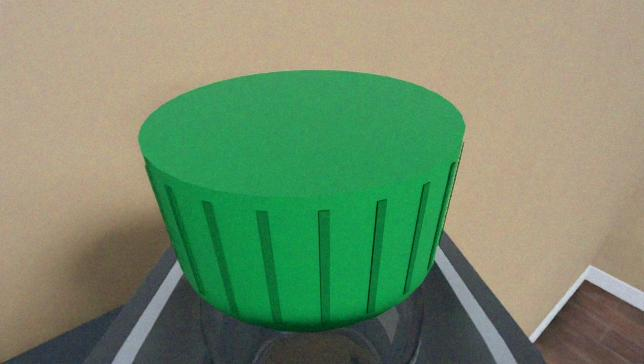

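Emit:
move:
  target: {"side": "left", "x": 0.308, "y": -0.234, "z": 1.475, "quat_wxyz": [0.34041, 0.31194, -0.59924, -0.65394]}
  min_time_s: 0.6

Emit:
move:
  target: {"side": "left", "x": 0.215, "y": -0.12, "z": 1.48, "quat_wxyz": [0.34041, 0.31194, -0.59924, -0.65394]}
  min_time_s: 0.9

Emit:
move:
  joints: {"left_shoulder_pitch_rad": -0.639, "left_shoulder_roll_rad": 0.972, "left_shoulder_yaw_rad": 0.503, "left_elbow_rad": -2.219, "left_forearm_roll_rad": 0.566, "left_wrist_pitch_rad": 1.619, "left_hand_roll_rad": -1.16, "head_pan_rad": 0.45, "head_tilt_rad": 0.3}
  min_time_s: 1.5
  cameras: ["left_wrist_camera", "head_camera"]

Scene clock: 35.10 s.
Joint torques (N m): left_arm=[-21.53 11.99 7.76 -3.75 -1.13 -1.81 0.07] | right_arm=[-1.15 -5.44 0.02 0.51 -0.05 -0.34 0.07]
External joint torques (N m): left_arm=[-0.78 1.24 0.75 0.54 -0.22 -0.26 0.06] | right_arm=[0.34 -0.65 0.28 0.49 -0.07 -0.02 0.07]
Wrist force (N): left_arm=[0.8 -6.8 0.2] | right_arm=[2.4 -0.8 -6.2]
Wrist torque (N m): left_arm=[0.19 0.07 0.04] | right_arm=[0.07 0.06 -0.17]
Wrist force, peak (N): left_arm=[0.0 -7.5 0.0] | right_arm=[2.4 -0.8 -6.2]
move: done
base_odometry: x=+3.465 y=+0.285 heading=+0.165
lidar_m: 0.39 0.42 0.57 1.51 2.32 3.25 5.44 2.93 2.22 1.67 0.58 0.41
base_status: not commanded
joint_positions: torso_squat_rad=+0.350 torso_shift_rad=+0.000 torso_pitch_rad=+0.000 torso_yaw_rad=+0.000 left_shoulder_pitch_rad=-1.784 left_shoulder_roll_rad=+0.039 left_shoulder_yaw_rad=-0.541 left_elbow_rad=-0.939 left_forearm_roll_rad=+0.373 left_wrist_pitch_rad=+0.873 left_hand_roll_rad=-0.864 left_gripper_m=+0.055 right_shoulder_pitch_rad=-0.002 right_shoulder_roll_rad=-0.150 right_shoulder_yaw_rad=+0.026 right_elbow_rad=-0.118 right_forearm_roll_rad=-0.036 right_wrist_pitch_rad=-0.015 right_hand_roll_rad=+0.033 right_gripper_m=+0.100 head_pan_rad=+0.000 head_tilt_rad=+0.150
joint_status: all done
wheel_motors_off: 0
motor_effort: left_wheel=+4(5) right_wheel=-3(4)
chest: x=-0.2281 y=-0.0002 z=+1.2475 quat_wxyz=(+1.000, +0.000, +0.000, +0.000) (m; base frame)
left_hand: x=+0.3078 y=-0.2341 z=+1.4751 quat_wxyz=(+0.340, +0.312, -0.600, -0.654) (m; base frame)
left_hand_status: reached (checked arc, planned for 0.6 s): 0 mm and 0.1 deg off.
right_hand: x=-0.1660 y=-0.3322 z=+0.5733 quat_wxyz=(+0.995, -0.074, -0.066, +0.016) (m; base frame)
pictures: none

Scene clock: 37.07 s.
Joint torques (N m): left_arm=[-20.73 6.46 10.36 -1.62 -1.57 -1.85 0.39] | right_arm=[-1.1 -5.37 0.7 0.43 0.07 -0.11 0.07]
External joint torques (N m): left_arm=[-2.27 0.31 1.1 -0.78 -0.13 -0.47 0.37] | right_arm=[0.39 -0.59 0.95 0.41 0.05 0.2 0.07]
Wrist force (N): left_arm=[0.9 -6.8 0.3] | right_arm=[1.7 -0.5 -5.8]
Wrist torque (N m): left_arm=[0.19 0.10 -0.09] | right_arm=[0.07 -0.05 -0.18]
Wrist force, peak (N): left_arm=[-0.3 -8.1 0.4] | right_arm=[2.9 -0.2 -6.2]
move: done
base_odometry: x=+3.465 y=+0.285 heading=+0.165
lidar_m: 0.39 0.41 0.56 1.51 2.33 3.25 5.44 2.93 2.23 1.66 0.59 0.41
base_status: not commanded
joint_positions: torso_squat_rad=+0.350 torso_shift_rad=+0.000 torso_pitch_rad=+0.000 torso_yaw_rad=+0.000 left_shoulder_pitch_rad=-1.506 left_shoulder_roll_rad=+0.364 left_shoulder_yaw_rad=-0.512 left_elbow_rad=-1.842 left_forearm_roll_rad=+0.446 left_wrist_pitch_rad=+1.370 left_hand_roll_rad=-0.740 left_gripper_m=+0.055 right_shoulder_pitch_rad=-0.002 right_shoulder_roll_rad=-0.150 right_shoulder_yaw_rad=+0.026 right_elbow_rad=-0.118 right_forearm_roll_rad=-0.036 right_wrist_pitch_rad=-0.015 right_hand_roll_rad=+0.033 right_gripper_m=+0.100 head_pan_rad=+0.000 head_tilt_rad=+0.150
joint_status: all done
wheel_motors_off: 0
motor_effort: left_wheel=+4(5) right_wheel=-3(4)
chest: x=-0.2280 y=-0.0002 z=+1.2475 quat_wxyz=(+1.000, +0.000, +0.000, +0.000) (m; base frame)
left_hand: x=+0.2154 y=-0.1201 z=+1.4798 quat_wxyz=(+0.341, +0.312, -0.599, -0.654) (m; base frame)
left_hand_status: reached (checked arc, planned for 1.1 s): 0 mm and 0.0 deg off.
right_hand: x=-0.1660 y=-0.3322 z=+0.5733 quat_wxyz=(+0.995, -0.074, -0.066, +0.016) (m; base frame)
pictures: none

Scene clock: 38.87 s.
Joint torques (N m): left_arm=[-14.23 14.17 4.61 -2.1 -0.8 -2.44 0.48] | right_arm=[-1.19 -5.36 0.18 0.28 0.07 -0.12 0.1]
External joint torques (N m): left_arm=[-1.26 1.26 -0.04 -0.93 0.01 -0.57 0.46] | right_arm=[0.29 -0.57 0.43 0.26 0.05 0.2 0.09]
Wrist force (N): left_arm=[0.8 -6.7 0.1] | right_arm=[1.9 -0.6 -5.7]
Wrist torque (N m): left_arm=[0.19 0.09 0.02] | right_arm=[0.10 -0.05 -0.18]
Wrist force, peak (N): left_arm=[-1.7 -7.1 -0.1] | right_arm=[2.5 -0.5 -6.3]
move: done
base_odometry: x=+3.465 y=+0.285 heading=+0.165
lidar_m: 0.40 0.41 0.57 1.50 2.32 3.25 5.44 2.93 2.23 1.67 0.58 0.42
base_status: not commanded
joint_positions: torso_squat_rad=+0.350 torso_shift_rad=+0.000 torso_pitch_rad=+0.000 torso_yaw_rad=+0.000 left_shoulder_pitch_rad=-0.639 left_shoulder_roll_rad=+0.972 left_shoulder_yaw_rad=+0.503 left_elbow_rad=-2.219 left_forearm_roll_rad=+0.566 left_wrist_pitch_rad=+1.619 left_hand_roll_rad=-1.160 left_gripper_m=+0.055 right_shoulder_pitch_rad=-0.002 right_shoulder_roll_rad=-0.150 right_shoulder_yaw_rad=+0.026 right_elbow_rad=-0.118 right_forearm_roll_rad=-0.036 right_wrist_pitch_rad=-0.015 right_hand_roll_rad=+0.033 right_gripper_m=+0.100 head_pan_rad=+0.450 head_tilt_rad=+0.300
joint_status: all done
wheel_motors_off: 0
motor_effort: left_wheel=+4(4) right_wheel=-3(4)
chest: x=-0.2280 y=-0.0002 z=+1.2475 quat_wxyz=(+1.000, +0.000, +0.000, +0.000) (m; base frame)
left_hand: x=+0.2006 y=+0.4203 z=+1.4596 quat_wxyz=(+0.585, +0.536, -0.411, -0.449) (m; base frame)
right_hand: x=-0.1660 y=-0.3322 z=+0.5733 quat_wxyz=(+0.995, -0.074, -0.066, +0.016) (m; base frame)
pictures: head_camera, left_wrist_camera
camera_calibration:
head_camera: T_world_to_cam=[[0.408416, -0.912518, 0.0225167, 0.0560903], [-0.228066, -0.125899, -0.965471, 1.40903], [0.883845, 0.389179, -0.259534, 0.500918], [0, 0, 0, 1]] pos_world=[-0.144289, 0.0336328, 1.48912]
left_wrist_camera: T_world_to_cam=[[0.223689, -0.974659, -0.00195344, 0.36659], [-0.529764, -0.119901, -0.839627, 1.4095], [0.818116, 0.188851, -0.543159, 0.623571], [0, 0, 0, 1]] pos_world=[0.154546, 0.408538, 1.52287]

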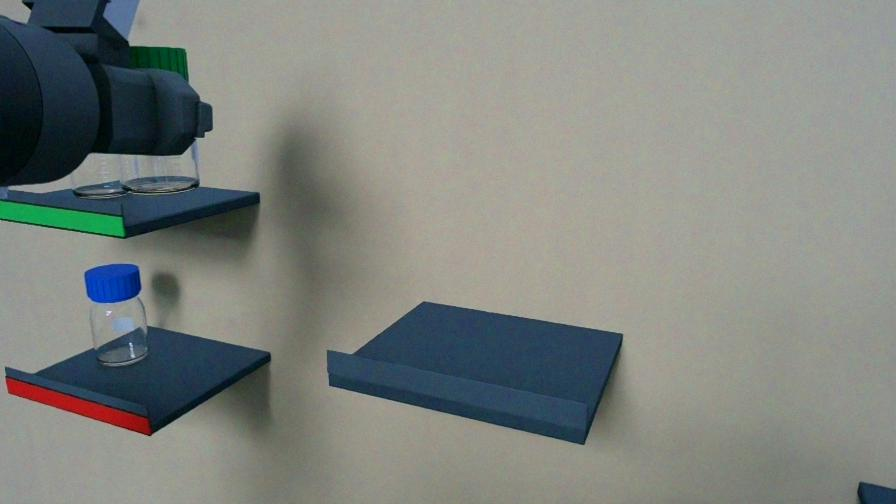

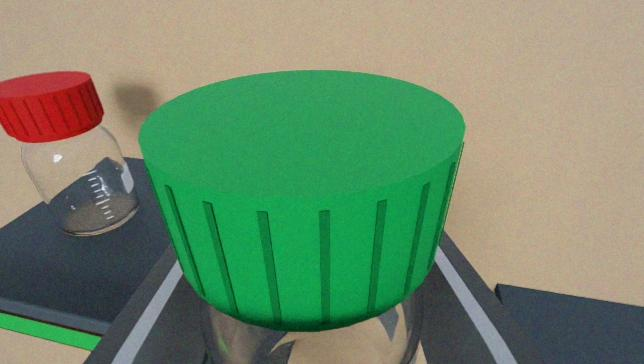

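Emit:
move:
  target: {"side": "left", "x": 0.23, "y": 0.506, "z": 1.47, "quat_wxyz": [0.62178, 0.56977, -0.36298, -0.39612]}
  min_time_s: 0.8

Emit:
move:
  target: {"side": "left", "x": 0.292, "y": 0.535, "z": 1.45, "quat_wxyz": [0.62178, 0.56977, -0.36298, -0.39612]}
  min_time_s: 0.7
  cameras: ["left_wrist_camera", "head_camera"]

Scene clock: 40.90 s.
Joint torques (N m): left_arm=[-16.19 16.44 3.31 -3.35 -0.86 -2.21 0.16] | right_arm=[-1.25 -5.2 -0.07 0.3 -0.18 -0.25 0.1]
External joint torques (N m): left_arm=[-1.92 1.64 -1.63 -0.17 -0.21 -0.29 0.15] | right_arm=[0.23 -0.41 0.18 0.28 -0.2 0.07 0.1]
Wrist force (N): left_arm=[0.9 -6.8 0.4] | right_arm=[2.7 -0.5 -5.5]
Wrist torque (N m): left_arm=[0.20 0.09 0.02] | right_arm=[0.06 0.06 -0.19]
Wrist force, peak (N): left_arm=[1.2 -7.7 0.1] | right_arm=[2.6 -0.7 -6.2]
move: done
base_odometry: x=+3.465 y=+0.285 heading=+0.165
lidar_m: 0.40 0.42 0.57 1.50 2.33 3.25 5.44 2.92 2.22 1.66 0.58 0.41
base_status: not commanded
joint_positions: torso_squat_rad=+0.350 torso_shift_rad=+0.000 torso_pitch_rad=+0.000 torso_yaw_rad=+0.000 left_shoulder_pitch_rad=-0.672 left_shoulder_roll_rad=+1.019 left_shoulder_yaw_rad=+0.476 left_elbow_rad=-1.938 left_forearm_roll_rad=+0.428 left_wrist_pitch_rad=+1.465 left_hand_roll_rad=-1.234 left_gripper_m=+0.055 right_shoulder_pitch_rad=-0.002 right_shoulder_roll_rad=-0.150 right_shoulder_yaw_rad=+0.026 right_elbow_rad=-0.118 right_forearm_roll_rad=-0.036 right_wrist_pitch_rad=-0.015 right_hand_roll_rad=+0.033 right_gripper_m=+0.100 head_pan_rad=+0.450 head_tilt_rad=+0.300
joint_status: all done
wheel_motors_off: 0
motor_effort: left_wheel=+4(5) right_wheel=-2(4)
chest: x=-0.2280 y=-0.0002 z=+1.2475 quat_wxyz=(+1.000, +0.000, +0.000, +0.000) (m; base frame)
left_hand: x=+0.2297 y=+0.5060 z=+1.4699 quat_wxyz=(+0.622, +0.570, -0.363, -0.396) (m; base frame)
left_hand_status: reached (checked arc, planned for 0.8 s): 0 mm and 0.0 deg off.
right_hand: x=-0.1660 y=-0.3322 z=+0.5733 quat_wxyz=(+0.995, -0.074, -0.066, +0.016) (m; base frame)
pictures: none

Scene clock: 41.93 s.
Joint torques (N m): left_arm=[-19.11 16.72 4.04 -5.77 -0.63 -2.34 0.16] | right_arm=[-0.39 -5.55 0.62 0.59 -0.01 -0.26 0.11]
External joint torques (N m): left_arm=[-2.24 1.28 -1 -0.33 -0.17 -0.38 0.14] | right_arm=[1.1 -0.76 0.87 0.57 -0.02 0.06 0.1]
Wrist force (N): left_arm=[1.1 -6.4 0.3] | right_arm=[2.3 -0.7 -4.9]
Wrist torque (N m): left_arm=[0.14 0.13 0.04] | right_arm=[0.09 -0.04 -0.20]
Wrist force, peak (N): left_arm=[0.5 -7.3 -0.3] | right_arm=[2.2 -0.1 -6.4]
move: done
base_odometry: x=+3.465 y=+0.285 heading=+0.165
lidar_m: 0.39 0.41 0.57 1.50 2.33 3.24 5.44 2.93 2.23 1.67 0.58 0.42
base_status: not commanded
joint_positions: torso_squat_rad=+0.350 torso_shift_rad=+0.000 torso_pitch_rad=+0.000 torso_yaw_rad=+0.000 left_shoulder_pitch_rad=-0.751 left_shoulder_roll_rad=+0.971 left_shoulder_yaw_rad=+0.382 left_elbow_rad=-1.654 left_forearm_roll_rad=+0.363 left_wrist_pitch_rad=+1.226 left_hand_roll_rad=-1.303 left_gripper_m=+0.055 right_shoulder_pitch_rad=-0.002 right_shoulder_roll_rad=-0.150 right_shoulder_yaw_rad=+0.026 right_elbow_rad=-0.118 right_forearm_roll_rad=-0.036 right_wrist_pitch_rad=-0.015 right_hand_roll_rad=+0.033 right_gripper_m=+0.100 head_pan_rad=+0.450 head_tilt_rad=+0.300
joint_status: all done
wheel_motors_off: 0
motor_effort: left_wheel=+4(5) right_wheel=-3(5)
chest: x=-0.2280 y=-0.0002 z=+1.2475 quat_wxyz=(+1.000, +0.000, +0.000, +0.000) (m; base frame)
left_hand: x=+0.2917 y=+0.5350 z=+1.4500 quat_wxyz=(+0.622, +0.570, -0.363, -0.396) (m; base frame)
left_hand_status: reached (checked arc, planned for 0.7 s): 0 mm and 0.0 deg off.
right_hand: x=-0.1660 y=-0.3322 z=+0.5733 quat_wxyz=(+0.995, -0.074, -0.066, +0.016) (m; base frame)
pictures: head_camera, left_wrist_camera
camera_calibration:
head_camera: T_world_to_cam=[[0.408394, -0.91253, 0.0224284, 0.0561275], [-0.228103, -0.125815, -0.965474, 1.40902], [0.883846, 0.389178, -0.259533, 0.500956], [0, 0, 0, 1]] pos_world=[-0.144289, 0.0335327, 1.48912]
left_wrist_camera: T_world_to_cam=[[0.389625, -0.920972, -0.0019621, 0.380763], [-0.50015, -0.209803, -0.840139, 1.50363], [0.773332, 0.32832, -0.542368, 0.459402], [0, 0, 0, 1]] pos_world=[0.248415, 0.515306, 1.51317]

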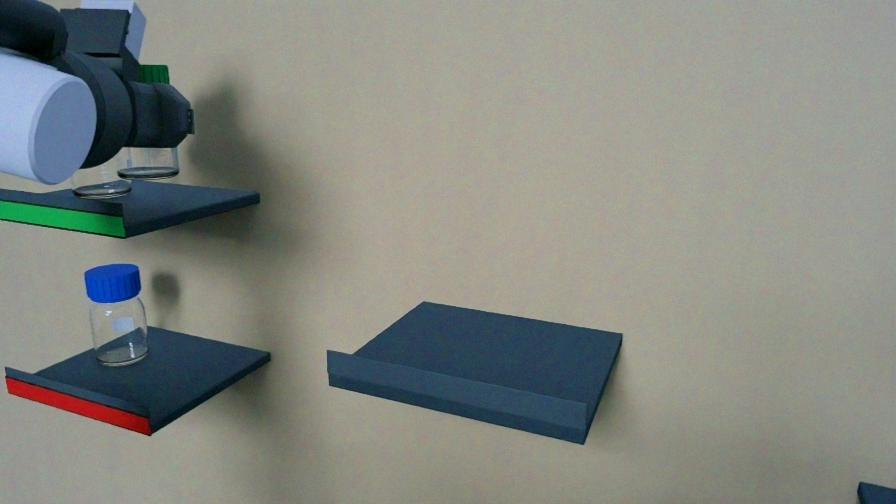

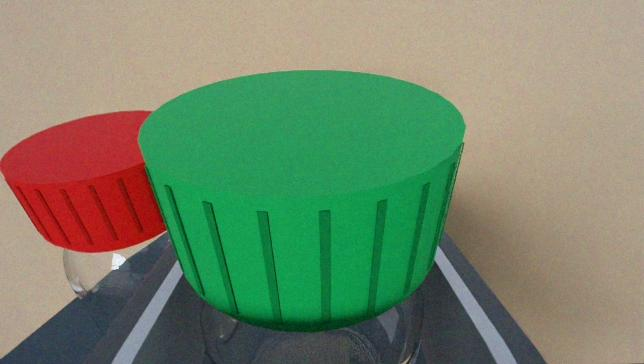

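Emit:
move:
  target: {"side": "left", "x": 0.292, "y": 0.535, "z": 1.427, "quat_wxyz": [0.62178, 0.56977, -0.36298, -0.39612]}
  min_time_s: 0.5

Emit:
move:
  target: {"side": "left", "x": 0.292, "y": 0.535, "z": 1.42, "quat_wxyz": [0.62178, 0.56977, -0.36298, -0.39612]}
  min_time_s: 0.4

Scene clock: 43.43 s.
Joint torques (N m): left_arm=[-18.04 16.48 6.78 -7.38 -0.8 -2.6 0.55] | right_arm=[-0.57 -5.56 0.45 0.36 -0.04 -0.27 0.18]
External joint torques (N m): left_arm=[-1.38 0.73 1.57 -1.71 -0.33 -0.64 0.53] | right_arm=[0.91 -0.76 0.7 0.34 -0.05 0.05 0.17]
Wrist force (N): left_arm=[1.0 -6.7 0.3] | right_arm=[2.3 -1.1 -5.4]
Wrist torque (N m): left_arm=[0.19 0.12 -0.09] | right_arm=[0.18 0.00 -0.17]
Wrist force, peak (N): left_arm=[1.0 -7.3 -0.1] | right_arm=[2.2 -1.4 -6.2]
move: done
base_odometry: x=+3.465 y=+0.285 heading=+0.165
lidar_m: 0.40 0.41 0.57 1.51 2.33 3.25 5.44 2.93 2.23 1.66 0.58 0.42
base_status: not commanded
joint_positions: torso_squat_rad=+0.350 torso_shift_rad=+0.000 torso_pitch_rad=+0.000 torso_yaw_rad=+0.000 left_shoulder_pitch_rad=-0.683 left_shoulder_roll_rad=+0.939 left_shoulder_yaw_rad=+0.399 left_elbow_rad=-1.691 left_forearm_roll_rad=+0.350 left_wrist_pitch_rad=+1.197 left_hand_roll_rad=-1.293 left_gripper_m=+0.055 right_shoulder_pitch_rad=-0.002 right_shoulder_roll_rad=-0.150 right_shoulder_yaw_rad=+0.026 right_elbow_rad=-0.118 right_forearm_roll_rad=-0.036 right_wrist_pitch_rad=-0.015 right_hand_roll_rad=+0.033 right_gripper_m=+0.100 head_pan_rad=+0.450 head_tilt_rad=+0.300
joint_status: all done
wheel_motors_off: 0
motor_effort: left_wheel=+3(4) right_wheel=-3(4)
chest: x=-0.2280 y=-0.0002 z=+1.2475 quat_wxyz=(+1.000, +0.000, +0.000, +0.000) (m; base frame)
left_hand: x=+0.2920 y=+0.5357 z=+1.4274 quat_wxyz=(+0.623, +0.569, -0.362, -0.397) (m; base frame)
left_hand_status: reached (checked arc, planned for 0.5 s): 1 mm and 0.2 deg off.
right_hand: x=-0.1660 y=-0.3322 z=+0.5733 quat_wxyz=(+0.995, -0.074, -0.066, +0.016) (m; base frame)
pictures: none

Scene clock: 44.17 s.
Joint torques (N m): left_arm=[-13.38 13.04 4.62 -4.76 0.05 -0.42 0.65] | right_arm=[-1.23 -4.72 -0.02 0.44 -0.03 -0.23 -0.03]
External joint torques (N m): left_arm=[3.18 -2.76 -0.6 0.98 0.53 1.53 0.64] | right_arm=[0.26 0.08 0.23 0.42 -0.04 0.09 -0.03]
Wrist force (N): left_arm=[-0.6 2.5 1.2] | right_arm=[2.2 -0.6 -6.0]
Wrist torque (N m): left_arm=[0.26 0.16 -0.36] | right_arm=[0.08 0.01 -0.23]
Wrist force, peak (N): left_arm=[0.7 -6.7 0.3] | right_arm=[2.7 -0.5 -6.4]
move: done
base_odometry: x=+3.465 y=+0.285 heading=+0.165
lidar_m: 0.39 0.41 0.56 1.50 2.33 3.25 5.44 2.93 2.23 1.67 0.57 0.42
base_status: not commanded
joint_positions: torso_squat_rad=+0.350 torso_shift_rad=+0.000 torso_pitch_rad=+0.000 torso_yaw_rad=+0.000 left_shoulder_pitch_rad=-0.660 left_shoulder_roll_rad=+0.926 left_shoulder_yaw_rad=+0.405 left_elbow_rad=-1.706 left_forearm_roll_rad=+0.343 left_wrist_pitch_rad=+1.182 left_hand_roll_rad=-1.289 left_gripper_m=+0.055 right_shoulder_pitch_rad=-0.002 right_shoulder_roll_rad=-0.150 right_shoulder_yaw_rad=+0.026 right_elbow_rad=-0.118 right_forearm_roll_rad=-0.036 right_wrist_pitch_rad=-0.015 right_hand_roll_rad=+0.033 right_gripper_m=+0.100 head_pan_rad=+0.450 head_tilt_rad=+0.300
joint_status: all done
wheel_motors_off: 0
motor_effort: left_wheel=+4(5) right_wheel=-3(5)
chest: x=-0.2280 y=-0.0002 z=+1.2475 quat_wxyz=(+1.000, +0.000, +0.000, +0.000) (m; base frame)
left_hand: x=+0.2916 y=+0.5351 z=+1.4214 quat_wxyz=(+0.621, +0.571, -0.363, -0.396) (m; base frame)
left_hand_status: reached (checked arc, planned for 0.4 s): 1 mm and 0.1 deg off.
right_hand: x=-0.1660 y=-0.3322 z=+0.5733 quat_wxyz=(+0.995, -0.074, -0.066, +0.016) (m; base frame)
pictures: none

Emit:
move:
  joints: {"left_gripper_m": 0.075}

Emit:
move:
  target: {"side": "left", "x": 0.286, "y": 0.5325, "z": 1.45, "quat_wxyz": [0.62178, 0.56977, -0.36298, -0.39612]}
  min_time_s: 0.6

Emit:
move:
  target: {"side": "left", "x": 0.2, "y": 0.4925, "z": 1.46, "quat_wxyz": [0.62178, 0.56977, -0.36298, -0.39612]}
  min_time_s: 0.8
  cameras: ["left_wrist_camera"]

Scene clock: 46.53 s.
Joint torques (N m): left_arm=[-16.32 15.57 4.75 -5.09 -0.38 -1.83 0.63] | right_arm=[-1.22 -5.08 0.09 0.4 0.08 -0.1 0.03]
External joint torques (N m): left_arm=[0.24 -0.23 -0.51 0.66 0.1 0.12 0.62] | right_arm=[0.27 -0.29 0.34 0.38 0.06 0.22 0.02]
Wrist force (N): left_arm=[0.6 -4.7 0.2] | right_arm=[2.0 -1.5 -5.3]
Wrist torque (N m): left_arm=[0.14 0.08 -0.10] | right_arm=[0.19 0.01 -0.21]
Wrist force, peak (N): left_arm=[0.9 -5.5 0.2] | right_arm=[2.9 -0.6 -6.0]
move: done
base_odometry: x=+3.465 y=+0.285 heading=+0.165
lidar_m: 0.40 0.41 0.56 1.50 2.32 3.26 5.44 2.93 2.23 1.67 0.58 0.42
base_status: not commanded
joint_positions: torso_squat_rad=+0.350 torso_shift_rad=+0.000 torso_pitch_rad=+0.000 torso_yaw_rad=+0.000 left_shoulder_pitch_rad=-0.659 left_shoulder_roll_rad=+0.926 left_shoulder_yaw_rad=+0.405 left_elbow_rad=-1.706 left_forearm_roll_rad=+0.343 left_wrist_pitch_rad=+1.183 left_hand_roll_rad=-1.289 left_gripper_m=+0.075 right_shoulder_pitch_rad=-0.002 right_shoulder_roll_rad=-0.150 right_shoulder_yaw_rad=+0.026 right_elbow_rad=-0.118 right_forearm_roll_rad=-0.036 right_wrist_pitch_rad=-0.015 right_hand_roll_rad=+0.033 right_gripper_m=+0.100 head_pan_rad=+0.450 head_tilt_rad=+0.300
joint_status: all done
wheel_motors_off: 0
motor_effort: left_wheel=+4(5) right_wheel=-3(4)
chest: x=-0.2280 y=-0.0002 z=+1.2475 quat_wxyz=(+1.000, +0.000, +0.000, +0.000) (m; base frame)
left_hand: x=+0.2918 y=+0.5351 z=+1.4207 quat_wxyz=(+0.622, +0.570, -0.363, -0.396) (m; base frame)
right_hand: x=-0.1660 y=-0.3322 z=+0.5733 quat_wxyz=(+0.995, -0.074, -0.066, +0.016) (m; base frame)
pictures: none

Scene clock: 47.47 s.
Joint torques (N m): left_arm=[-17.55 17.07 2.95 -4.46 -0.46 -2.04 -0.04] | right_arm=[-0.7 -4.83 0.28 0.2 0.24 -0.14 0.09]
External joint torques (N m): left_arm=[-0.96 1.63 -2.15 0.79 0.02 -0.08 -0.05] | right_arm=[0.79 -0.04 0.54 0.18 0.23 0.18 0.08]
Wrist force (N): left_arm=[0.9 -5.1 0.7] | right_arm=[2.4 -0.6 -5.2]
Wrist torque (N m): left_arm=[0.18 0.10 0.01] | right_arm=[0.10 0.04 -0.15]
Wrist force, peak (N): left_arm=[0.9 -5.4 0.3] | right_arm=[1.6 -0.5 -6.5]
move: done
base_odometry: x=+3.465 y=+0.285 heading=+0.165
lidar_m: 0.40 0.41 0.56 1.50 2.33 3.24 5.43 2.92 2.23 1.66 0.58 0.42
base_status: not commanded
joint_positions: torso_squat_rad=+0.350 torso_shift_rad=+0.000 torso_pitch_rad=+0.000 torso_yaw_rad=+0.000 left_shoulder_pitch_rad=-0.735 left_shoulder_roll_rad=+0.973 left_shoulder_yaw_rad=+0.392 left_elbow_rad=-1.687 left_forearm_roll_rad=+0.368 left_wrist_pitch_rad=+1.245 left_hand_roll_rad=-1.295 left_gripper_m=+0.075 right_shoulder_pitch_rad=-0.002 right_shoulder_roll_rad=-0.150 right_shoulder_yaw_rad=+0.026 right_elbow_rad=-0.118 right_forearm_roll_rad=-0.036 right_wrist_pitch_rad=-0.015 right_hand_roll_rad=+0.033 right_gripper_m=+0.100 head_pan_rad=+0.450 head_tilt_rad=+0.300
joint_status: all done
wheel_motors_off: 0
motor_effort: left_wheel=+4(4) right_wheel=-3(4)
chest: x=-0.2280 y=-0.0002 z=+1.2475 quat_wxyz=(+1.000, +0.000, +0.000, +0.000) (m; base frame)
left_hand: x=+0.2858 y=+0.5325 z=+1.4503 quat_wxyz=(+0.622, +0.570, -0.363, -0.396) (m; base frame)
left_hand_status: reached (checked arc, planned for 0.6 s): 0 mm and 0.1 deg off.
right_hand: x=-0.1660 y=-0.3322 z=+0.5733 quat_wxyz=(+0.995, -0.074, -0.066, +0.016) (m; base frame)
pictures: none

Scene clock: 48.63 s.
Joint torques (N m): left_arm=[-12.99 16.07 5.38 -2.76 -0.84 -2.11 0.33] | right_arm=[-0.69 -5.63 0.28 0.33 -0.05 -0.2 0.07]
External joint torques (N m): left_arm=[-0.11 1.43 0.51 -0.47 -0.11 -0.22 0.32] | right_arm=[0.8 -0.83 0.53 0.31 -0.06 0.12 0.06]
Wrist force (N): left_arm=[0.9 -5.2 0.2] | right_arm=[2.1 -0.8 -5.3]
Wrist torque (N m): left_arm=[0.21 0.12 -0.08] | right_arm=[0.14 0.00 -0.15]
Wrist force, peak (N): left_arm=[0.3 -5.7 -0.1] | right_arm=[2.3 -0.7 -6.3]
move: done
base_odometry: x=+3.465 y=+0.285 heading=+0.165
lidar_m: 0.40 0.41 0.57 1.50 2.32 3.25 5.44 2.93 2.23 1.66 0.58 0.42
base_status: not commanded
joint_positions: torso_squat_rad=+0.350 torso_shift_rad=+0.000 torso_pitch_rad=+0.000 torso_yaw_rad=+0.000 left_shoulder_pitch_rad=-0.584 left_shoulder_roll_rad=+1.015 left_shoulder_yaw_rad=+0.543 left_elbow_rad=-2.092 left_forearm_roll_rad=+0.457 left_wrist_pitch_rad=+1.546 left_hand_roll_rad=-1.194 left_gripper_m=+0.075 right_shoulder_pitch_rad=-0.002 right_shoulder_roll_rad=-0.150 right_shoulder_yaw_rad=+0.026 right_elbow_rad=-0.118 right_forearm_roll_rad=-0.036 right_wrist_pitch_rad=-0.015 right_hand_roll_rad=+0.033 right_gripper_m=+0.100 head_pan_rad=+0.450 head_tilt_rad=+0.300
joint_status: all done
wheel_motors_off: 0
motor_effort: left_wheel=+4(5) right_wheel=-4(5)
chest: x=-0.2280 y=-0.0002 z=+1.2475 quat_wxyz=(+1.000, +0.000, +0.000, +0.000) (m; base frame)
left_hand: x=+0.2007 y=+0.4928 z=+1.4602 quat_wxyz=(+0.622, +0.570, -0.363, -0.396) (m; base frame)
left_hand_status: reached (checked arc, planned for 0.8 s): 1 mm and 0.1 deg off.
right_hand: x=-0.1660 y=-0.3322 z=+0.5733 quat_wxyz=(+0.995, -0.074, -0.066, +0.016) (m; base frame)
pictures: left_wrist_camera
camera_calibration:
left_wrist_camera: T_world_to_cam=[[0.39005, -0.92079, -0.00272462, 0.378387], [-0.500472, -0.209516, -0.840018, 1.45765], [0.77291, 0.329013, -0.542551, 0.549235], [0, 0, 0, 1]] pos_world=[0.157412, 0.473109, 1.52347]

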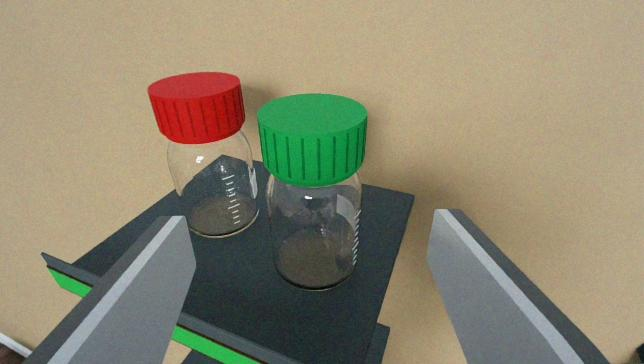

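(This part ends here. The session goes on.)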